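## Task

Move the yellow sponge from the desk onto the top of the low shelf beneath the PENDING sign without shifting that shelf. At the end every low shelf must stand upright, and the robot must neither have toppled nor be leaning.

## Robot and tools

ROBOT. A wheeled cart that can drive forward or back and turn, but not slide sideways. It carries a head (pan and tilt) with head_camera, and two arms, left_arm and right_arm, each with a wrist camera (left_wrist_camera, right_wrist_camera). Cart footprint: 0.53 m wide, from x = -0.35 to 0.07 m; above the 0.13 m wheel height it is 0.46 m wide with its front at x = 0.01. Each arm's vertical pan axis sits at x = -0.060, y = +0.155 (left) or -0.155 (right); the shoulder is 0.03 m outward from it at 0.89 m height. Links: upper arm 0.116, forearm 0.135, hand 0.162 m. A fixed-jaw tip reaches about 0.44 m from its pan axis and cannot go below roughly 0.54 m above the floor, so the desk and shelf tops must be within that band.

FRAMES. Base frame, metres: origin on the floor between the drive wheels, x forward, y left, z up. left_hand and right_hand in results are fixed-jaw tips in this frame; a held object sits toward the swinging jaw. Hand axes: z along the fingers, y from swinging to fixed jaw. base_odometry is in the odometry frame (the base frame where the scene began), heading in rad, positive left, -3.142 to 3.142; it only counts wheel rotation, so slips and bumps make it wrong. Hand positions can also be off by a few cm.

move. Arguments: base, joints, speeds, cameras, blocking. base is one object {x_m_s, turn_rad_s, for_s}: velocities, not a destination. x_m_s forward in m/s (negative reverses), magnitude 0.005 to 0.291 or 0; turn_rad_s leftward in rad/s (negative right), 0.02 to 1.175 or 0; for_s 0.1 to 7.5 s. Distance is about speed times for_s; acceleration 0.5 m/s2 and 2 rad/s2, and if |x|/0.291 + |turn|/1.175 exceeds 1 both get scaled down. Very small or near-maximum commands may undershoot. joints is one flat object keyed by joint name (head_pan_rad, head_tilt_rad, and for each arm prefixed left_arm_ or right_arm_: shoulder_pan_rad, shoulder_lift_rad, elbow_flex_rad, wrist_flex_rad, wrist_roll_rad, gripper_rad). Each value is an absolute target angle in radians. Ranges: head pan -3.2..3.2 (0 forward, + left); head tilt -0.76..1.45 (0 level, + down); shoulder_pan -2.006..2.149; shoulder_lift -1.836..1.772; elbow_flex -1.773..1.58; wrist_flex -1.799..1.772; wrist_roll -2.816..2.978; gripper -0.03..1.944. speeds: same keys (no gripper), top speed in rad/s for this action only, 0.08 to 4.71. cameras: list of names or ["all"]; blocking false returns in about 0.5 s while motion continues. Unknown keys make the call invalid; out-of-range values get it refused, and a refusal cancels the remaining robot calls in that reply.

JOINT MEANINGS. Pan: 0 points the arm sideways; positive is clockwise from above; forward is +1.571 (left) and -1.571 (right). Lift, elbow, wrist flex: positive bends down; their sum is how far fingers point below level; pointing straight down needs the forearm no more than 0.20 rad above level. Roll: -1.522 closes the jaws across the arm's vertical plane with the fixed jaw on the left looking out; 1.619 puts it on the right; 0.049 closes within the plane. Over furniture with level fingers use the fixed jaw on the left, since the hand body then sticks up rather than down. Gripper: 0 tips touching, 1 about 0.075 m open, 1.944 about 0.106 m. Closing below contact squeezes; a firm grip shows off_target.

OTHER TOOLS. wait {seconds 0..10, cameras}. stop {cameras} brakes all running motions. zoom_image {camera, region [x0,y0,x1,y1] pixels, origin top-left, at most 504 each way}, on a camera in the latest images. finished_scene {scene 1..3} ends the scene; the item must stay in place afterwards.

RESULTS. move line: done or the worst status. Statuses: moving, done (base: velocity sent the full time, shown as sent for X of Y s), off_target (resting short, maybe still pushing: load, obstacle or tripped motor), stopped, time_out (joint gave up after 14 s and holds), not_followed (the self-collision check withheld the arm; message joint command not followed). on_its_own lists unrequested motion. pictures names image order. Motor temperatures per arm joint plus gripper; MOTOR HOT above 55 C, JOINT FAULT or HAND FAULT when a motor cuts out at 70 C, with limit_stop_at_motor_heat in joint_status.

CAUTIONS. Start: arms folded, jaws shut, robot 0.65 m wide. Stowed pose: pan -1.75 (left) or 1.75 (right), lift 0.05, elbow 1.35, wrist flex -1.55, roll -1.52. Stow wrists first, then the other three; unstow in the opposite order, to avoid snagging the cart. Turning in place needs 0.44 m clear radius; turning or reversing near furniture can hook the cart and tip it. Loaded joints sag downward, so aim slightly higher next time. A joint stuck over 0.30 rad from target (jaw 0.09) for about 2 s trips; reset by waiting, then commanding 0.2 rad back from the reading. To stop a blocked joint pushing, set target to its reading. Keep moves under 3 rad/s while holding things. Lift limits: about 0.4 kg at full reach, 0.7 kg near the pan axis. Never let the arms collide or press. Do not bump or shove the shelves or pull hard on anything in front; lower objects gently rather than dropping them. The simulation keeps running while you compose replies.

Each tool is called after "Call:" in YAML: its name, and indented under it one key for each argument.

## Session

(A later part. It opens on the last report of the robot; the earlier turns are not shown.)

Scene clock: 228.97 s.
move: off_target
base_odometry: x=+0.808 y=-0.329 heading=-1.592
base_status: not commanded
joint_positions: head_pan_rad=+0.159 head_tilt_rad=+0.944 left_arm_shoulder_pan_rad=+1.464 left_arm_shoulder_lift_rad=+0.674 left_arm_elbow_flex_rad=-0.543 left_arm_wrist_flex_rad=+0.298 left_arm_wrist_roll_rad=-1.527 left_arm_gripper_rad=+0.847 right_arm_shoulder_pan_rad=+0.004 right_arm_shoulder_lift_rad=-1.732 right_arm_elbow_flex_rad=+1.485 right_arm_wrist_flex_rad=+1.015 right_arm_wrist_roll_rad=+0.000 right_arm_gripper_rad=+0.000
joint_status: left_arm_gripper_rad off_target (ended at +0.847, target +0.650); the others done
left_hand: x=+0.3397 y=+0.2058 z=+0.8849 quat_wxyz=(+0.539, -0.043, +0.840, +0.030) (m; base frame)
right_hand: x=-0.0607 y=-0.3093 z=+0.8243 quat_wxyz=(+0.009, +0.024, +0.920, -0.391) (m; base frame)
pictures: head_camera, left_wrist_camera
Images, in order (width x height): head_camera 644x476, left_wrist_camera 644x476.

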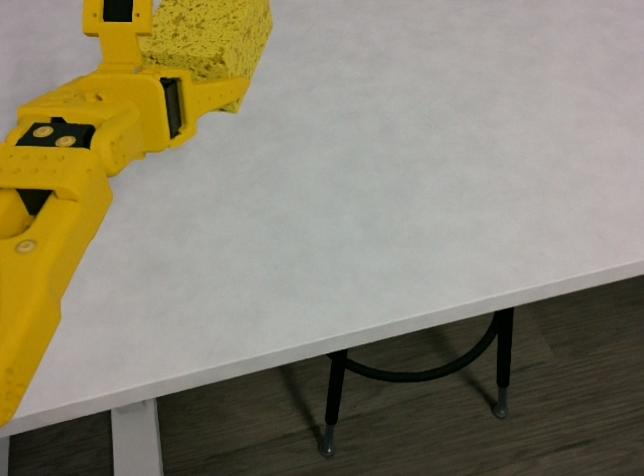

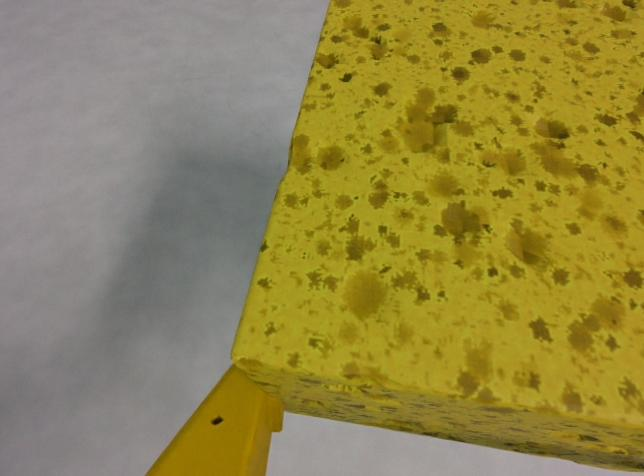

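Call:
move:
  base: {"x_m_s":-0.15,"for_s":1.7}
  joints: {"left_arm_shoulder_pan_rad":1.55,"left_arm_shoulder_lift_rad":-0.3,"left_arm_elbow_flex_rad":0.6,"left_arm_wrist_flex_rad":-0.05,"head_tilt_rad":0.6,"head_pan_rad":0.0}
  speeds: {"left_arm_shoulder_lift_rad":0.6,"left_arm_elbow_flex_rad":0.75,"left_arm_wrist_flex_rad":0.3}

Call:
move:
  base: {"turn_rad_s":-0.7,"for_s":2.52}
  cameras: ["head_camera","left_wrist_camera"]

Scene clock: 258.67 s.
move: done
base_odometry: x=+0.813 y=-0.074 heading=-1.593
base_status: done (sent for 1.7 of 1.7 s)
joint_positions: head_pan_rad=+0.009 head_tilt_rad=+0.613 left_arm_shoulder_pan_rad=+1.549 left_arm_shoulder_lift_rad=-0.253 left_arm_elbow_flex_rad=+0.606 left_arm_wrist_flex_rad=-0.032 left_arm_wrist_roll_rad=-1.527 left_arm_gripper_rad=+0.847 right_arm_shoulder_pan_rad=-0.002 right_arm_shoulder_lift_rad=-1.732 right_arm_elbow_flex_rad=+1.485 right_arm_wrist_flex_rad=+1.015 right_arm_wrist_roll_rad=+0.000 right_arm_gripper_rad=+0.000
joint_status: all done
left_hand: x=+0.2497 y=+0.1693 z=+0.9171 quat_wxyz=(+0.585, -0.007, +0.811, +0.008) (m; base frame)
right_hand: x=-0.0597 y=-0.3093 z=+0.8243 quat_wxyz=(+0.010, +0.021, +0.920, -0.390) (m; base frame)
pictures: none

Scene clock: 261.97 s.
move: done
base_odometry: x=+0.812 y=-0.074 heading=+2.924
base_status: done (sent for 2.53 of 2.53 s)
joint_positions: head_pan_rad=+0.009 head_tilt_rad=+0.613 left_arm_shoulder_pan_rad=+1.553 left_arm_shoulder_lift_rad=-0.253 left_arm_elbow_flex_rad=+0.606 left_arm_wrist_flex_rad=-0.032 left_arm_wrist_roll_rad=-1.527 left_arm_gripper_rad=+0.847 right_arm_shoulder_pan_rad=+0.001 right_arm_shoulder_lift_rad=-1.732 right_arm_elbow_flex_rad=+1.485 right_arm_wrist_flex_rad=+1.015 right_arm_wrist_roll_rad=+0.000 right_arm_gripper_rad=+0.000
joint_status: not commanded
left_hand: x=+0.2497 y=+0.1684 z=+0.9171 quat_wxyz=(+0.585, -0.005, +0.811, +0.007) (m; base frame)
right_hand: x=-0.0602 y=-0.3093 z=+0.8243 quat_wxyz=(+0.009, +0.023, +0.920, -0.391) (m; base frame)
pictures: head_camera, left_wrist_camera
Images, in order (width x height): head_camera 644x476, left_wrist_camera 644x476.

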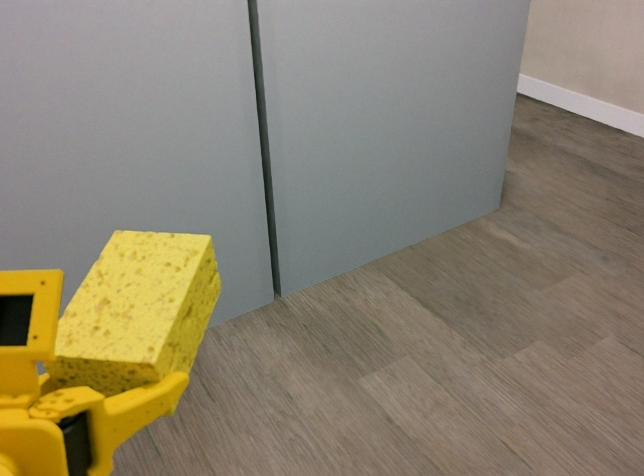

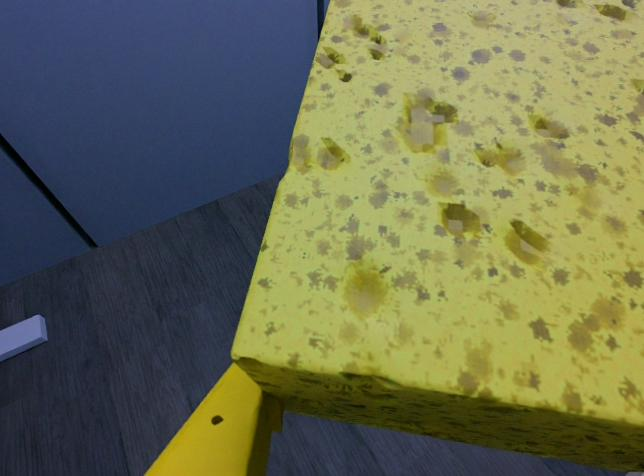

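Call:
move:
  base: {"turn_rad_s":0.4,"for_s":0.4}

Call:
move:
  base: {"x_m_s":0.25,"for_s":2.8}

Call:
move:
  base: {"turn_rad_s":-0.7,"for_s":1.58}
  cameras: ["head_camera"]

Scene clock: 277.33 s.
move: done
base_odometry: x=+0.813 y=-0.074 heading=+3.079
base_status: done (sent for 0.4 of 0.4 s)
joint_positions: head_pan_rad=+0.009 head_tilt_rad=+0.613 left_arm_shoulder_pan_rad=+1.545 left_arm_shoulder_lift_rad=-0.253 left_arm_elbow_flex_rad=+0.606 left_arm_wrist_flex_rad=-0.032 left_arm_wrist_roll_rad=-1.527 left_arm_gripper_rad=+0.847 right_arm_shoulder_pan_rad=+0.001 right_arm_shoulder_lift_rad=-1.732 right_arm_elbow_flex_rad=+1.485 right_arm_wrist_flex_rad=+1.015 right_arm_wrist_roll_rad=+0.000 right_arm_gripper_rad=+0.000
joint_status: not commanded
left_hand: x=+0.2496 y=+0.1708 z=+0.9171 quat_wxyz=(+0.584, -0.009, +0.811, +0.009) (m; base frame)
right_hand: x=-0.0602 y=-0.3093 z=+0.8243 quat_wxyz=(+0.009, +0.023, +0.920, -0.391) (m; base frame)
pictures: none

Scene clock: 281.30 s.
move: done
base_odometry: x=+0.114 y=-0.029 heading=+3.078
base_status: done (sent for 2.8 of 2.8 s)
joint_positions: head_pan_rad=+0.009 head_tilt_rad=+0.613 left_arm_shoulder_pan_rad=+1.543 left_arm_shoulder_lift_rad=-0.254 left_arm_elbow_flex_rad=+0.606 left_arm_wrist_flex_rad=-0.032 left_arm_wrist_roll_rad=-1.527 left_arm_gripper_rad=+0.847 right_arm_shoulder_pan_rad=-0.002 right_arm_shoulder_lift_rad=-1.732 right_arm_elbow_flex_rad=+1.485 right_arm_wrist_flex_rad=+1.015 right_arm_wrist_roll_rad=+0.000 right_arm_gripper_rad=+0.000
joint_status: not commanded
left_hand: x=+0.2496 y=+0.1712 z=+0.9176 quat_wxyz=(+0.585, -0.009, +0.811, +0.009) (m; base frame)
right_hand: x=-0.0597 y=-0.3093 z=+0.8243 quat_wxyz=(+0.010, +0.021, +0.920, -0.390) (m; base frame)
pictures: none

Scene clock: 283.60 s.
move: done
base_odometry: x=+0.115 y=-0.029 heading=+1.984
base_status: done (sent for 1.57 of 1.57 s)
joint_positions: head_pan_rad=+0.009 head_tilt_rad=+0.613 left_arm_shoulder_pan_rad=+1.551 left_arm_shoulder_lift_rad=-0.254 left_arm_elbow_flex_rad=+0.606 left_arm_wrist_flex_rad=-0.032 left_arm_wrist_roll_rad=-1.527 left_arm_gripper_rad=+0.847 right_arm_shoulder_pan_rad=+0.003 right_arm_shoulder_lift_rad=-1.732 right_arm_elbow_flex_rad=+1.485 right_arm_wrist_flex_rad=+1.015 right_arm_wrist_roll_rad=+0.000 right_arm_gripper_rad=+0.000
joint_status: not commanded
left_hand: x=+0.2497 y=+0.1689 z=+0.9176 quat_wxyz=(+0.585, -0.006, +0.811, +0.007) (m; base frame)
right_hand: x=-0.0604 y=-0.3093 z=+0.8243 quat_wxyz=(+0.009, +0.024, +0.920, -0.391) (m; base frame)
pictures: head_camera
Images, in order (width x height): head_camera 644x476.

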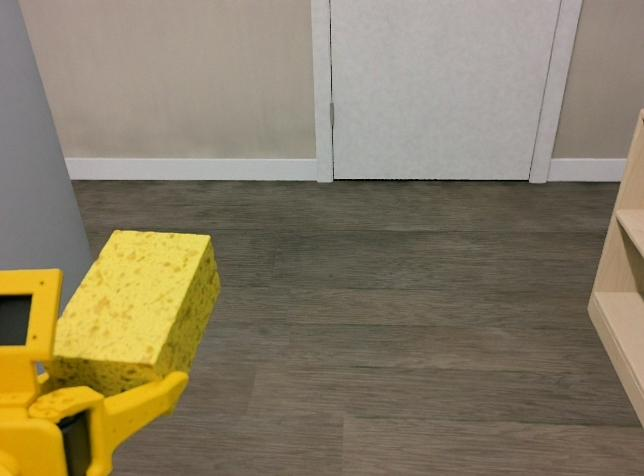

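Call:
move:
  base: {"x_m_s":0.27,"for_s":6.1}

Call:
move:
  base: {"turn_rad_s":0.7,"for_s":2.24}
  joints: {"head_tilt_rad":0.35}
  cameras: ["head_camera"]

Scene clock: 307.53 s.
move: done
base_odometry: x=-0.545 y=+1.481 heading=+1.981
base_status: done (sent for 6.1 of 6.1 s)
joint_positions: head_pan_rad=+0.009 head_tilt_rad=+0.613 left_arm_shoulder_pan_rad=+1.551 left_arm_shoulder_lift_rad=-0.254 left_arm_elbow_flex_rad=+0.606 left_arm_wrist_flex_rad=-0.032 left_arm_wrist_roll_rad=-1.527 left_arm_gripper_rad=+0.847 right_arm_shoulder_pan_rad=+0.004 right_arm_shoulder_lift_rad=-1.732 right_arm_elbow_flex_rad=+1.485 right_arm_wrist_flex_rad=+1.015 right_arm_wrist_roll_rad=+0.000 right_arm_gripper_rad=+0.000
joint_status: not commanded
left_hand: x=+0.2497 y=+0.1689 z=+0.9176 quat_wxyz=(+0.585, -0.006, +0.811, +0.007) (m; base frame)
right_hand: x=-0.0607 y=-0.3093 z=+0.8243 quat_wxyz=(+0.009, +0.024, +0.920, -0.391) (m; base frame)
pictures: none

Scene clock: 310.43 s.
move: done
base_odometry: x=-0.544 y=+1.480 heading=-2.738
base_status: done (sent for 2.23 of 2.23 s)
joint_positions: head_pan_rad=+0.009 head_tilt_rad=+0.362 left_arm_shoulder_pan_rad=+1.545 left_arm_shoulder_lift_rad=-0.254 left_arm_elbow_flex_rad=+0.606 left_arm_wrist_flex_rad=-0.032 left_arm_wrist_roll_rad=-1.527 left_arm_gripper_rad=+0.847 right_arm_shoulder_pan_rad=-0.005 right_arm_shoulder_lift_rad=-1.732 right_arm_elbow_flex_rad=+1.485 right_arm_wrist_flex_rad=+1.015 right_arm_wrist_roll_rad=+0.000 right_arm_gripper_rad=+0.000
joint_status: all done
left_hand: x=+0.2496 y=+0.1708 z=+0.9176 quat_wxyz=(+0.585, -0.009, +0.811, +0.009) (m; base frame)
right_hand: x=-0.0592 y=-0.3093 z=+0.8243 quat_wxyz=(+0.010, +0.020, +0.920, -0.390) (m; base frame)
pictures: head_camera
Images, in order (width x height): head_camera 644x476.

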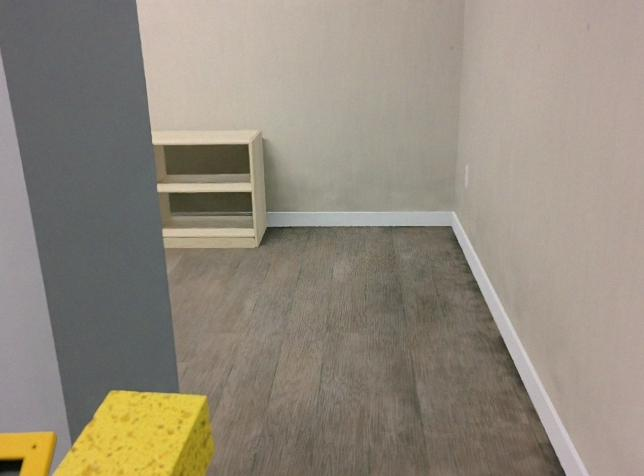

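Call:
move:
  base: {"turn_rad_s":-0.3,"for_s":0.6}
  joints: {"head_tilt_rad":0.0,"head_pan_rad":0.3}

Call:
move:
  base: {"x_m_s":0.27,"for_s":4.2}
  cameras: ["head_camera"]

Scene clock: 329.60 s.
move: done
base_odometry: x=-0.544 y=+1.480 heading=-2.917
base_status: done (sent for 0.6 of 0.6 s)
joint_positions: head_pan_rad=+0.290 head_tilt_rad=+0.010 left_arm_shoulder_pan_rad=+1.548 left_arm_shoulder_lift_rad=-0.254 left_arm_elbow_flex_rad=+0.606 left_arm_wrist_flex_rad=-0.032 left_arm_wrist_roll_rad=-1.527 left_arm_gripper_rad=+0.847 right_arm_shoulder_pan_rad=+0.003 right_arm_shoulder_lift_rad=-1.732 right_arm_elbow_flex_rad=+1.485 right_arm_wrist_flex_rad=+1.015 right_arm_wrist_roll_rad=+0.000 right_arm_gripper_rad=+0.000
joint_status: all done
left_hand: x=+0.2496 y=+0.1698 z=+0.9176 quat_wxyz=(+0.585, -0.007, +0.811, +0.008) (m; base frame)
right_hand: x=-0.0604 y=-0.3093 z=+0.8243 quat_wxyz=(+0.009, +0.024, +0.920, -0.391) (m; base frame)
pictures: none

Scene clock: 335.00 s.
move: done
base_odometry: x=-1.650 y=+1.227 heading=-2.915
base_status: done (sent for 4.2 of 4.2 s)
joint_positions: head_pan_rad=+0.290 head_tilt_rad=+0.010 left_arm_shoulder_pan_rad=+1.546 left_arm_shoulder_lift_rad=-0.254 left_arm_elbow_flex_rad=+0.606 left_arm_wrist_flex_rad=-0.032 left_arm_wrist_roll_rad=-1.527 left_arm_gripper_rad=+0.847 right_arm_shoulder_pan_rad=+0.001 right_arm_shoulder_lift_rad=-1.732 right_arm_elbow_flex_rad=+1.485 right_arm_wrist_flex_rad=+1.015 right_arm_wrist_roll_rad=+0.000 right_arm_gripper_rad=+0.000
joint_status: not commanded
left_hand: x=+0.2496 y=+0.1703 z=+0.9176 quat_wxyz=(+0.585, -0.008, +0.811, +0.009) (m; base frame)
right_hand: x=-0.0602 y=-0.3093 z=+0.8243 quat_wxyz=(+0.009, +0.023, +0.920, -0.391) (m; base frame)
pictures: head_camera
Images, in order (width x height): head_camera 644x476.

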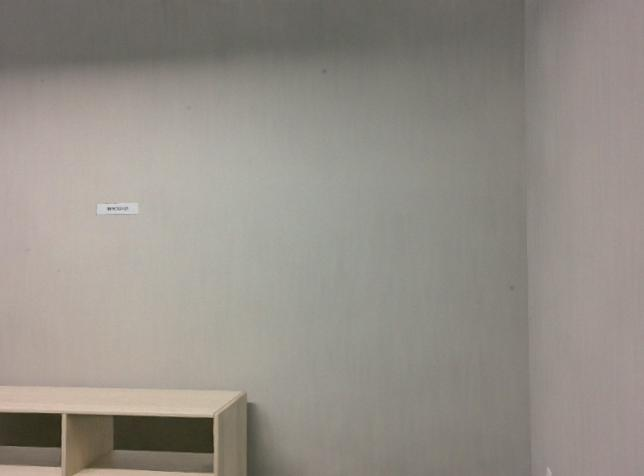

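Call:
zoom_image:
  camera: "head_camera"
  region: [80, 190, 160, 230]

Call:
move:
  joints: {"head_tilt_rad":0.35,"head_pan_rad":0.55}
  cameras: ["head_camera"]

Scaled by 6.300.

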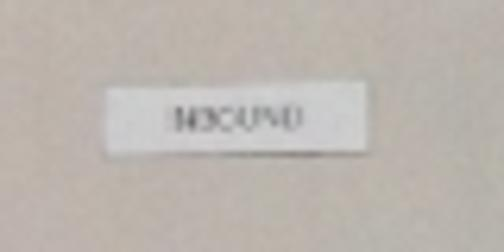

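Scene clock: 339.03 s.
move: done
base_odometry: x=-1.650 y=+1.227 heading=-2.915
base_status: not commanded
joint_positions: head_pan_rad=+0.540 head_tilt_rad=+0.342 left_arm_shoulder_pan_rad=+1.546 left_arm_shoulder_lift_rad=-0.254 left_arm_elbow_flex_rad=+0.606 left_arm_wrist_flex_rad=-0.032 left_arm_wrist_roll_rad=-1.527 left_arm_gripper_rad=+0.847 right_arm_shoulder_pan_rad=+0.001 right_arm_shoulder_lift_rad=-1.732 right_arm_elbow_flex_rad=+1.485 right_arm_wrist_flex_rad=+1.015 right_arm_wrist_roll_rad=+0.000 right_arm_gripper_rad=+0.000
joint_status: all done
left_hand: x=+0.2496 y=+0.1703 z=+0.9176 quat_wxyz=(+0.585, -0.008, +0.811, +0.009) (m; base frame)
right_hand: x=-0.0602 y=-0.3093 z=+0.8243 quat_wxyz=(+0.009, +0.023, +0.920, -0.391) (m; base frame)
pictures: head_camera
Images, in order (width x height): head_camera 644x476.

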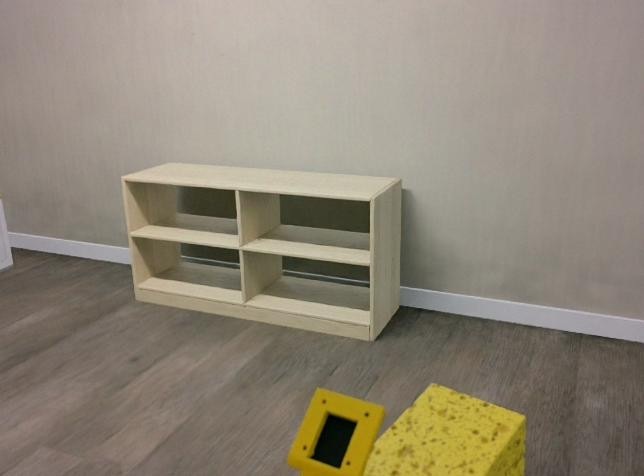

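Call:
move:
  joints: {"head_tilt_rad":0.15,"head_pan_rad":1.35}
  cameras: ["head_camera"]

Call:
move:
  joints: {"head_tilt_rad":0.05,"head_pan_rad":2.2}
  cameras: ["head_camera"]

Scene clock: 351.83 s.
move: done
base_odometry: x=-1.650 y=+1.227 heading=-2.915
base_status: not commanded
joint_positions: head_pan_rad=+1.339 head_tilt_rad=+0.161 left_arm_shoulder_pan_rad=+1.546 left_arm_shoulder_lift_rad=-0.254 left_arm_elbow_flex_rad=+0.606 left_arm_wrist_flex_rad=-0.032 left_arm_wrist_roll_rad=-1.527 left_arm_gripper_rad=+0.847 right_arm_shoulder_pan_rad=+0.001 right_arm_shoulder_lift_rad=-1.732 right_arm_elbow_flex_rad=+1.485 right_arm_wrist_flex_rad=+1.015 right_arm_wrist_roll_rad=+0.000 right_arm_gripper_rad=+0.000
joint_status: all done
left_hand: x=+0.2496 y=+0.1703 z=+0.9176 quat_wxyz=(+0.585, -0.008, +0.811, +0.009) (m; base frame)
right_hand: x=-0.0602 y=-0.3093 z=+0.8243 quat_wxyz=(+0.009, +0.023, +0.920, -0.391) (m; base frame)
pictures: head_camera
Images, in order (width x height): head_camera 644x476.

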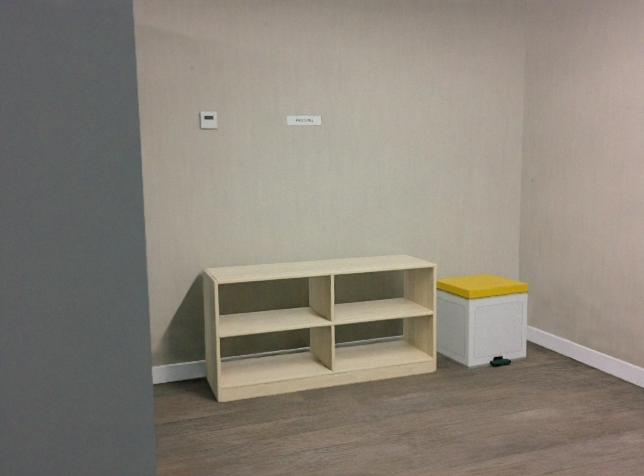

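Scene clock: 353.20 s.
move: done
base_odometry: x=-1.650 y=+1.227 heading=-2.915
base_status: not commanded
joint_positions: head_pan_rad=+2.189 head_tilt_rad=+0.061 left_arm_shoulder_pan_rad=+1.546 left_arm_shoulder_lift_rad=-0.254 left_arm_elbow_flex_rad=+0.606 left_arm_wrist_flex_rad=-0.032 left_arm_wrist_roll_rad=-1.527 left_arm_gripper_rad=+0.847 right_arm_shoulder_pan_rad=+0.001 right_arm_shoulder_lift_rad=-1.732 right_arm_elbow_flex_rad=+1.485 right_arm_wrist_flex_rad=+1.015 right_arm_wrist_roll_rad=+0.000 right_arm_gripper_rad=+0.000
joint_status: all done
left_hand: x=+0.2496 y=+0.1703 z=+0.9176 quat_wxyz=(+0.585, -0.008, +0.811, +0.009) (m; base frame)
right_hand: x=-0.0602 y=-0.3093 z=+0.8243 quat_wxyz=(+0.009, +0.023, +0.920, -0.391) (m; base frame)
pictures: head_camera
Images, in order (width x height): head_camera 644x476.

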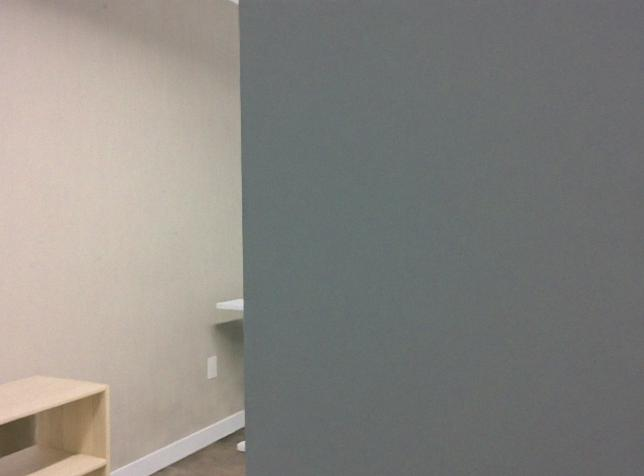

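Call:
move:
  base: {"turn_rad_s":0.5,"for_s":0.5}
  joints: {"head_tilt_rad":0.1,"head_pan_rad":0.1}

Call:
move:
  base: {"x_m_s":0.25,"for_s":4.0}

Call:
move:
  base: {"turn_rad_s":0.7,"for_s":2.03}
  cameras: ["head_camera"]

Scene clock: 398.37 s.
move: done
base_odometry: x=-1.649 y=+1.227 heading=-2.666
base_status: done (sent for 0.5 of 0.5 s)
joint_positions: head_pan_rad=+0.109 head_tilt_rad=+0.091 left_arm_shoulder_pan_rad=+1.545 left_arm_shoulder_lift_rad=-0.254 left_arm_elbow_flex_rad=+0.606 left_arm_wrist_flex_rad=-0.032 left_arm_wrist_roll_rad=-1.527 left_arm_gripper_rad=+0.847 right_arm_shoulder_pan_rad=-0.002 right_arm_shoulder_lift_rad=-1.732 right_arm_elbow_flex_rad=+1.485 right_arm_wrist_flex_rad=+1.015 right_arm_wrist_roll_rad=+0.000 right_arm_gripper_rad=+0.000
joint_status: all done
left_hand: x=+0.2496 y=+0.1708 z=+0.9176 quat_wxyz=(+0.585, -0.009, +0.811, +0.009) (m; base frame)
right_hand: x=-0.0597 y=-0.3093 z=+0.8243 quat_wxyz=(+0.010, +0.021, +0.920, -0.390) (m; base frame)
pictures: none

Scene clock: 403.53 s.
move: done
base_odometry: x=-2.539 y=+0.770 heading=-2.669
base_status: done (sent for 4 of 4 s)
joint_positions: head_pan_rad=+0.109 head_tilt_rad=+0.091 left_arm_shoulder_pan_rad=+1.543 left_arm_shoulder_lift_rad=-0.254 left_arm_elbow_flex_rad=+0.606 left_arm_wrist_flex_rad=-0.032 left_arm_wrist_roll_rad=-1.527 left_arm_gripper_rad=+0.847 right_arm_shoulder_pan_rad=+0.003 right_arm_shoulder_lift_rad=-1.732 right_arm_elbow_flex_rad=+1.485 right_arm_wrist_flex_rad=+1.015 right_arm_wrist_roll_rad=+0.000 right_arm_gripper_rad=+0.000
joint_status: not commanded
left_hand: x=+0.2496 y=+0.1712 z=+0.9176 quat_wxyz=(+0.585, -0.009, +0.811, +0.009) (m; base frame)
right_hand: x=-0.0604 y=-0.3093 z=+0.8243 quat_wxyz=(+0.009, +0.024, +0.920, -0.391) (m; base frame)
pictures: none

Scene clock: 406.23 s.
move: done
base_odometry: x=-2.539 y=+0.771 heading=-1.244
base_status: done (sent for 2.03 of 2.03 s)
joint_positions: head_pan_rad=+0.109 head_tilt_rad=+0.091 left_arm_shoulder_pan_rad=+1.543 left_arm_shoulder_lift_rad=-0.254 left_arm_elbow_flex_rad=+0.606 left_arm_wrist_flex_rad=-0.032 left_arm_wrist_roll_rad=-1.527 left_arm_gripper_rad=+0.847 right_arm_shoulder_pan_rad=-0.005 right_arm_shoulder_lift_rad=-1.732 right_arm_elbow_flex_rad=+1.485 right_arm_wrist_flex_rad=+1.015 right_arm_wrist_roll_rad=+0.000 right_arm_gripper_rad=+0.000
joint_status: not commanded
left_hand: x=+0.2496 y=+0.1712 z=+0.9176 quat_wxyz=(+0.585, -0.009, +0.811, +0.009) (m; base frame)
right_hand: x=-0.0592 y=-0.3093 z=+0.8243 quat_wxyz=(+0.010, +0.020, +0.920, -0.390) (m; base frame)
pictures: head_camera
Images, in order (width x height): head_camera 644x476.

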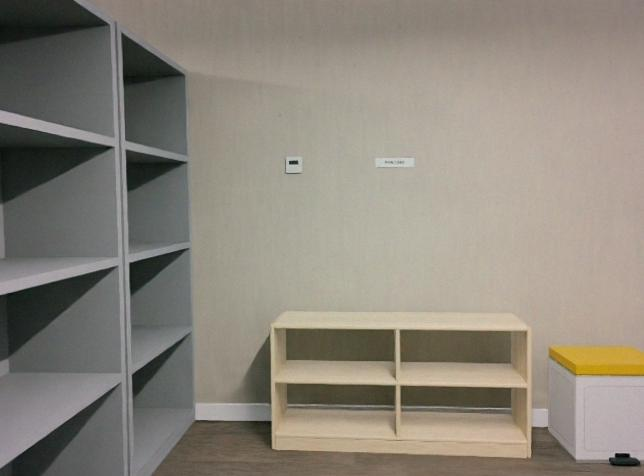

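Call:
move:
  base: {"x_m_s":0.27,"for_s":7.4}
  joints: {"head_tilt_rad":0.6,"head_pan_rad":0.0}

Call:
move:
  base: {"x_m_s":0.2,"for_s":2.0}
  cameras: ["head_camera","left_wrist_camera"]

Scene clock: 426.70 s.
move: done
base_odometry: x=-1.894 y=-1.121 heading=-1.242
base_status: done (sent for 7.4 of 7.4 s)
joint_positions: head_pan_rad=+0.009 head_tilt_rad=+0.593 left_arm_shoulder_pan_rad=+1.543 left_arm_shoulder_lift_rad=-0.254 left_arm_elbow_flex_rad=+0.606 left_arm_wrist_flex_rad=-0.032 left_arm_wrist_roll_rad=-1.527 left_arm_gripper_rad=+0.847 right_arm_shoulder_pan_rad=+0.001 right_arm_shoulder_lift_rad=-1.732 right_arm_elbow_flex_rad=+1.485 right_arm_wrist_flex_rad=+1.015 right_arm_wrist_roll_rad=+0.000 right_arm_gripper_rad=+0.000
joint_status: all done
left_hand: x=+0.2496 y=+0.1712 z=+0.9176 quat_wxyz=(+0.585, -0.009, +0.811, +0.009) (m; base frame)
right_hand: x=-0.0602 y=-0.3093 z=+0.8243 quat_wxyz=(+0.009, +0.023, +0.920, -0.391) (m; base frame)
pictures: none

Scene clock: 429.70 s.
move: done
base_odometry: x=-1.765 y=-1.500 heading=-1.242
base_status: done (sent for 2 of 2 s)
joint_positions: head_pan_rad=+0.009 head_tilt_rad=+0.593 left_arm_shoulder_pan_rad=+1.543 left_arm_shoulder_lift_rad=-0.254 left_arm_elbow_flex_rad=+0.606 left_arm_wrist_flex_rad=-0.032 left_arm_wrist_roll_rad=-1.527 left_arm_gripper_rad=+0.847 right_arm_shoulder_pan_rad=+0.003 right_arm_shoulder_lift_rad=-1.732 right_arm_elbow_flex_rad=+1.485 right_arm_wrist_flex_rad=+1.015 right_arm_wrist_roll_rad=+0.000 right_arm_gripper_rad=+0.000
joint_status: not commanded
left_hand: x=+0.2496 y=+0.1712 z=+0.9176 quat_wxyz=(+0.585, -0.009, +0.811, +0.009) (m; base frame)
right_hand: x=-0.0604 y=-0.3093 z=+0.8243 quat_wxyz=(+0.009, +0.024, +0.920, -0.391) (m; base frame)
pictures: head_camera, left_wrist_camera
Images, in order (width x height): head_camera 644x476, left_wrist_camera 644x476.

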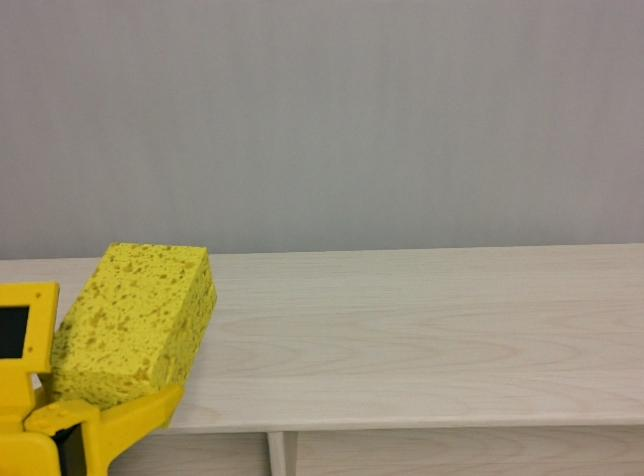

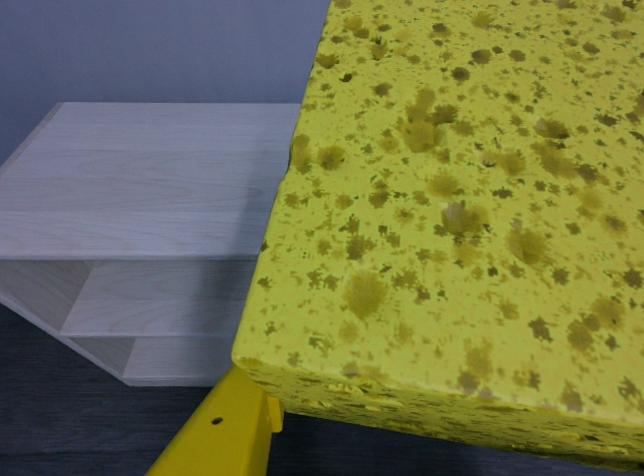

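Call:
move:
  base: {"x_m_s":0.15,"for_s":2.27}
  joints: {"head_tilt_rad":0.8}

Call:
move:
  joints: {"left_arm_shoulder_lift_rad":0.763,"left_arm_elbow_flex_rad":0.6,"left_arm_wrist_flex_rad":-0.93}
  speeds: {"left_arm_shoulder_lift_rad":1.0,"left_arm_elbow_flex_rad":0.4,"left_arm_wrist_flex_rad":0.95}

Call:
move:
  joints: {"left_arm_shoulder_lift_rad":1.5,"left_arm_elbow_flex_rad":0.0,"left_arm_wrist_flex_rad":-1.0}
  speeds: {"left_arm_shoulder_lift_rad":0.5,"left_arm_elbow_flex_rad":0.4,"left_arm_wrist_flex_rad":0.5}
  cameras: ["head_camera","left_wrist_camera"]

Scene clock: 443.77 s.
move: done
base_odometry: x=-1.656 y=-1.822 heading=-1.242
base_status: done (sent for 2.27 of 2.27 s)
joint_positions: head_pan_rad=+0.009 head_tilt_rad=+0.794 left_arm_shoulder_pan_rad=+1.543 left_arm_shoulder_lift_rad=-0.254 left_arm_elbow_flex_rad=+0.606 left_arm_wrist_flex_rad=-0.032 left_arm_wrist_roll_rad=-1.527 left_arm_gripper_rad=+0.847 right_arm_shoulder_pan_rad=+0.001 right_arm_shoulder_lift_rad=-1.732 right_arm_elbow_flex_rad=+1.485 right_arm_wrist_flex_rad=+1.015 right_arm_wrist_roll_rad=+0.000 right_arm_gripper_rad=+0.000
joint_status: all done
left_hand: x=+0.2496 y=+0.1712 z=+0.9176 quat_wxyz=(+0.585, -0.009, +0.811, +0.009) (m; base frame)
right_hand: x=-0.0602 y=-0.3093 z=+0.8243 quat_wxyz=(+0.009, +0.023, +0.920, -0.391) (m; base frame)
pictures: none

Scene clock: 445.43 s.
move: done
base_odometry: x=-1.656 y=-1.822 heading=-1.242
base_status: not commanded
joint_positions: head_pan_rad=+0.009 head_tilt_rad=+0.794 left_arm_shoulder_pan_rad=+1.543 left_arm_shoulder_lift_rad=+0.771 left_arm_elbow_flex_rad=+0.606 left_arm_wrist_flex_rad=-0.912 left_arm_wrist_roll_rad=-1.527 left_arm_gripper_rad=+0.847 right_arm_shoulder_pan_rad=+0.001 right_arm_shoulder_lift_rad=-1.732 right_arm_elbow_flex_rad=+1.485 right_arm_wrist_flex_rad=+1.015 right_arm_wrist_roll_rad=+0.000 right_arm_gripper_rad=+0.000
joint_status: all done
left_hand: x=+0.2431 y=+0.1711 z=+0.7518 quat_wxyz=(+0.525, -0.010, +0.851, +0.009) (m; base frame)
right_hand: x=-0.0602 y=-0.3093 z=+0.8243 quat_wxyz=(+0.009, +0.023, +0.920, -0.391) (m; base frame)
pictures: none

Scene clock: 447.50 s.
move: done
base_odometry: x=-1.656 y=-1.822 heading=-1.242
base_status: not commanded
joint_positions: head_pan_rad=+0.009 head_tilt_rad=+0.794 left_arm_shoulder_pan_rad=+1.543 left_arm_shoulder_lift_rad=+1.508 left_arm_elbow_flex_rad=+0.019 left_arm_wrist_flex_rad=-0.983 left_arm_wrist_roll_rad=-1.527 left_arm_gripper_rad=+0.847 right_arm_shoulder_pan_rad=+0.001 right_arm_shoulder_lift_rad=-1.732 right_arm_elbow_flex_rad=+1.485 right_arm_wrist_flex_rad=+1.015 right_arm_wrist_roll_rad=+0.000 right_arm_gripper_rad=+0.000
joint_status: all done
left_hand: x=+0.2324 y=+0.1708 z=+0.6552 quat_wxyz=(+0.491, -0.010, +0.871, +0.008) (m; base frame)
right_hand: x=-0.0602 y=-0.3093 z=+0.8243 quat_wxyz=(+0.009, +0.023, +0.920, -0.391) (m; base frame)
pictures: head_camera, left_wrist_camera
Images, in order (width x height): head_camera 644x476, left_wrist_camera 644x476.

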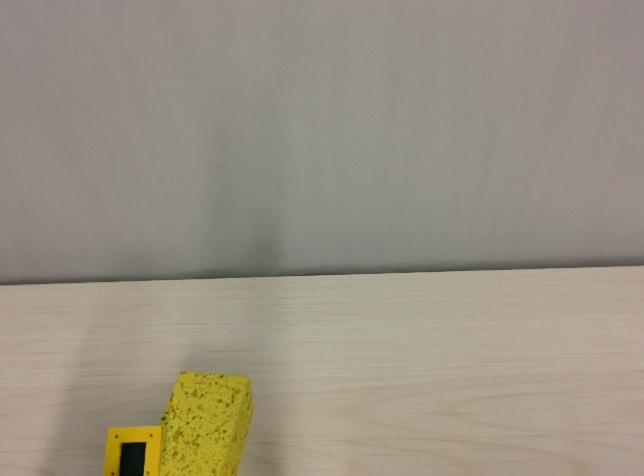

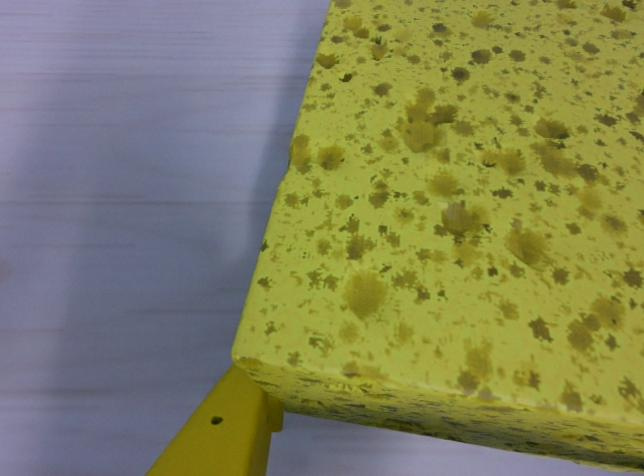

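Call:
move:
  joints: {"left_arm_shoulder_lift_rad":1.73,"left_arm_elbow_flex_rad":-0.19,"left_arm_wrist_flex_rad":-1.01}
  speeds: {"left_arm_shoulder_lift_rad":0.2,"left_arm_elbow_flex_rad":0.17,"left_arm_wrist_flex_rad":0.2}

Call:
move:
  joints: {"left_arm_wrist_flex_rad":-0.92}
  speeds: {"left_arm_wrist_flex_rad":0.1}
  cameras: ["head_camera","left_wrist_camera"]

Scene clock: 455.50 s.
move: done
base_odometry: x=-1.656 y=-1.822 heading=-1.242
base_status: not commanded
joint_positions: head_pan_rad=+0.009 head_tilt_rad=+0.794 left_arm_shoulder_pan_rad=+1.545 left_arm_shoulder_lift_rad=+1.729 left_arm_elbow_flex_rad=-0.179 left_arm_wrist_flex_rad=-1.004 left_arm_wrist_roll_rad=-1.527 left_arm_gripper_rad=+0.847 right_arm_shoulder_pan_rad=+0.001 right_arm_shoulder_lift_rad=-1.732 right_arm_elbow_flex_rad=+1.485 right_arm_wrist_flex_rad=+1.015 right_arm_wrist_roll_rad=+0.000 right_arm_gripper_rad=+0.000
joint_status: all done
left_hand: x=+0.2219 y=+0.1700 z=+0.6303 quat_wxyz=(+0.490, -0.009, +0.872, +0.008) (m; base frame)
right_hand: x=-0.0602 y=-0.3093 z=+0.8243 quat_wxyz=(+0.009, +0.023, +0.920, -0.391) (m; base frame)
pictures: none

Scene clock: 456.80 s.
move: done
base_odometry: x=-1.656 y=-1.822 heading=-1.242
base_status: not commanded
joint_positions: head_pan_rad=+0.009 head_tilt_rad=+0.794 left_arm_shoulder_pan_rad=+1.548 left_arm_shoulder_lift_rad=+1.729 left_arm_elbow_flex_rad=-0.191 left_arm_wrist_flex_rad=-0.941 left_arm_wrist_roll_rad=-1.527 left_arm_gripper_rad=+0.847 right_arm_shoulder_pan_rad=+0.001 right_arm_shoulder_lift_rad=-1.732 right_arm_elbow_flex_rad=+1.485 right_arm_wrist_flex_rad=+1.015 right_arm_wrist_roll_rad=+0.000 right_arm_gripper_rad=+0.000
joint_status: all done
left_hand: x=+0.2192 y=+0.1691 z=+0.6236 quat_wxyz=(+0.468, -0.008, +0.884, +0.007) (m; base frame)
right_hand: x=-0.0602 y=-0.3093 z=+0.8243 quat_wxyz=(+0.009, +0.023, +0.920, -0.391) (m; base frame)
pictures: head_camera, left_wrist_camera
Images, in order (width x height): head_camera 644x476, left_wrist_camera 644x476.

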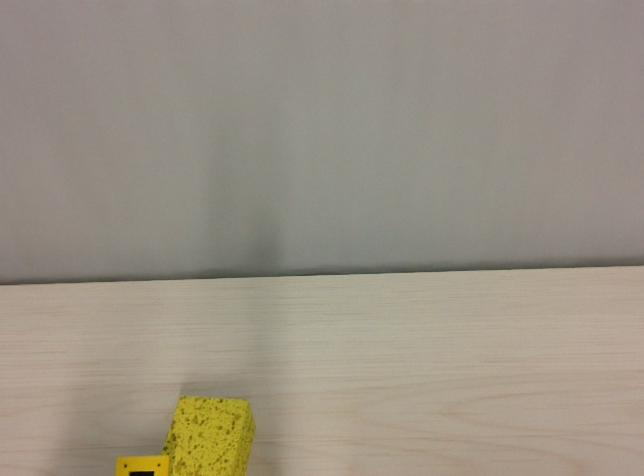

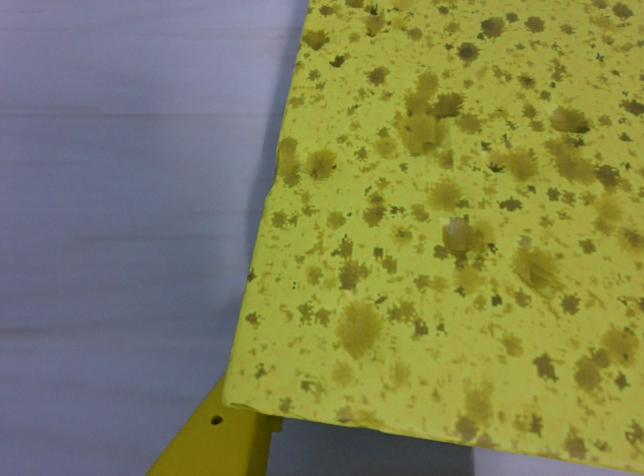

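Call:
move:
  joints: {"left_arm_shoulder_lift_rad":1.77,"left_arm_elbow_flex_rad":-0.17,"left_arm_wrist_flex_rad":-1.06}
  speeds: {"left_arm_shoulder_lift_rad":0.1,"left_arm_elbow_flex_rad":0.1,"left_arm_wrist_flex_rad":0.2}

Call:
move:
  joints: {"left_arm_gripper_rad":1.3}
  cameras: ["head_camera","left_wrist_camera"]

Scene clock: 464.50 s.
move: done
base_odometry: x=-1.656 y=-1.822 heading=-1.242
base_status: not commanded
joint_positions: head_pan_rad=+0.009 head_tilt_rad=+0.794 left_arm_shoulder_pan_rad=+1.546 left_arm_shoulder_lift_rad=+1.769 left_arm_elbow_flex_rad=-0.176 left_arm_wrist_flex_rad=-1.053 left_arm_wrist_roll_rad=-1.527 left_arm_gripper_rad=+0.847 right_arm_shoulder_pan_rad=+0.001 right_arm_shoulder_lift_rad=-1.732 right_arm_elbow_flex_rad=+1.485 right_arm_wrist_flex_rad=+1.015 right_arm_wrist_roll_rad=+0.000 right_arm_gripper_rad=+0.000
joint_status: all done
left_hand: x=+0.2147 y=+0.1694 z=+0.6267 quat_wxyz=(+0.493, -0.008, +0.870, +0.007) (m; base frame)
right_hand: x=-0.0602 y=-0.3093 z=+0.8243 quat_wxyz=(+0.009, +0.023, +0.920, -0.391) (m; base frame)
pictures: none

Scene clock: 465.27 s.
move: done
base_odometry: x=-1.656 y=-1.822 heading=-1.242
base_status: not commanded
joint_positions: head_pan_rad=+0.009 head_tilt_rad=+0.794 left_arm_shoulder_pan_rad=+1.545 left_arm_shoulder_lift_rad=+1.772 left_arm_elbow_flex_rad=-0.171 left_arm_wrist_flex_rad=-1.053 left_arm_wrist_roll_rad=-1.527 left_arm_gripper_rad=+1.292 right_arm_shoulder_pan_rad=+0.001 right_arm_shoulder_lift_rad=-1.732 right_arm_elbow_flex_rad=+1.485 right_arm_wrist_flex_rad=+1.015 right_arm_wrist_roll_rad=+0.000 right_arm_gripper_rad=+0.000
joint_status: all done
left_hand: x=+0.2129 y=+0.1698 z=+0.6253 quat_wxyz=(+0.490, -0.009, +0.872, +0.008) (m; base frame)
right_hand: x=-0.0602 y=-0.3093 z=+0.8243 quat_wxyz=(+0.009, +0.023, +0.920, -0.391) (m; base frame)
pictures: head_camera, left_wrist_camera
Images, in order (width x height): head_camera 644x476, left_wrist_camera 644x476.

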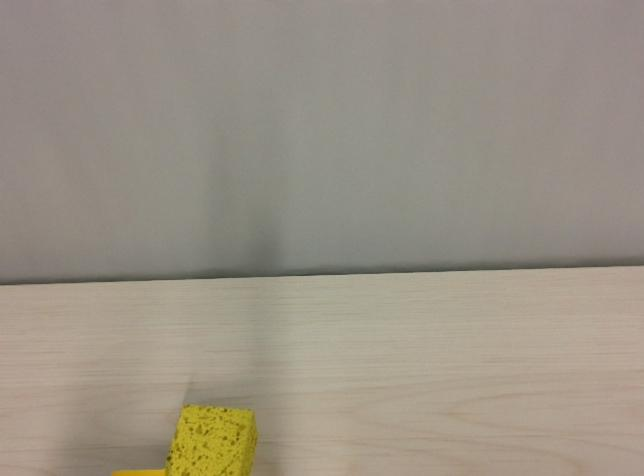

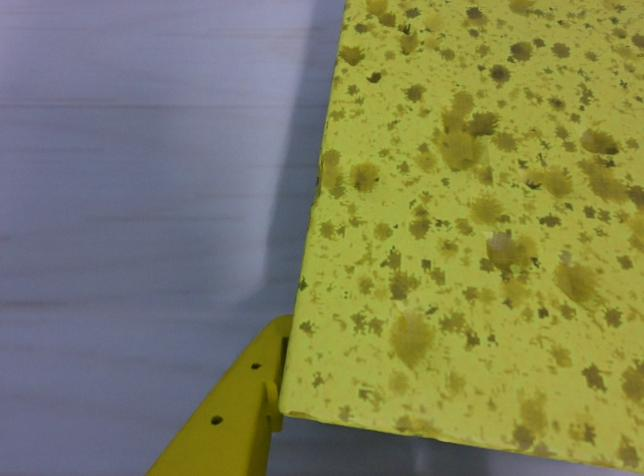

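Call:
move:
  base: {"x_m_s":-0.12,"for_s":1.6}
  joints: {"left_arm_gripper_rad":1.6}
  cameras: ["head_camera"]

Scene clock: 471.73 s.
move: done
base_odometry: x=-1.718 y=-1.639 heading=-1.242
base_status: done (sent for 1.6 of 1.6 s)
joint_positions: head_pan_rad=+0.009 head_tilt_rad=+0.795 left_arm_shoulder_pan_rad=+1.545 left_arm_shoulder_lift_rad=+1.774 left_arm_elbow_flex_rad=-0.171 left_arm_wrist_flex_rad=-1.053 left_arm_wrist_roll_rad=-1.527 left_arm_gripper_rad=+1.592 right_arm_shoulder_pan_rad=+0.001 right_arm_shoulder_lift_rad=-1.732 right_arm_elbow_flex_rad=+1.485 right_arm_wrist_flex_rad=+1.015 right_arm_wrist_roll_rad=+0.000 right_arm_gripper_rad=+0.000
joint_status: all done
left_hand: x=+0.2125 y=+0.1698 z=+0.6249 quat_wxyz=(+0.489, -0.009, +0.872, +0.008) (m; base frame)
right_hand: x=-0.0602 y=-0.3093 z=+0.8243 quat_wxyz=(+0.009, +0.023, +0.920, -0.391) (m; base frame)
pictures: head_camera
Images, in order (width x height): head_camera 644x476.

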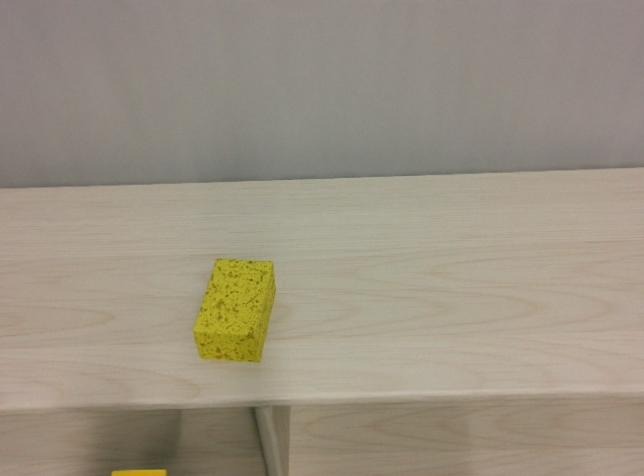

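Call:
finished_scene:
  scene: 3

The scene is finished: the task was done.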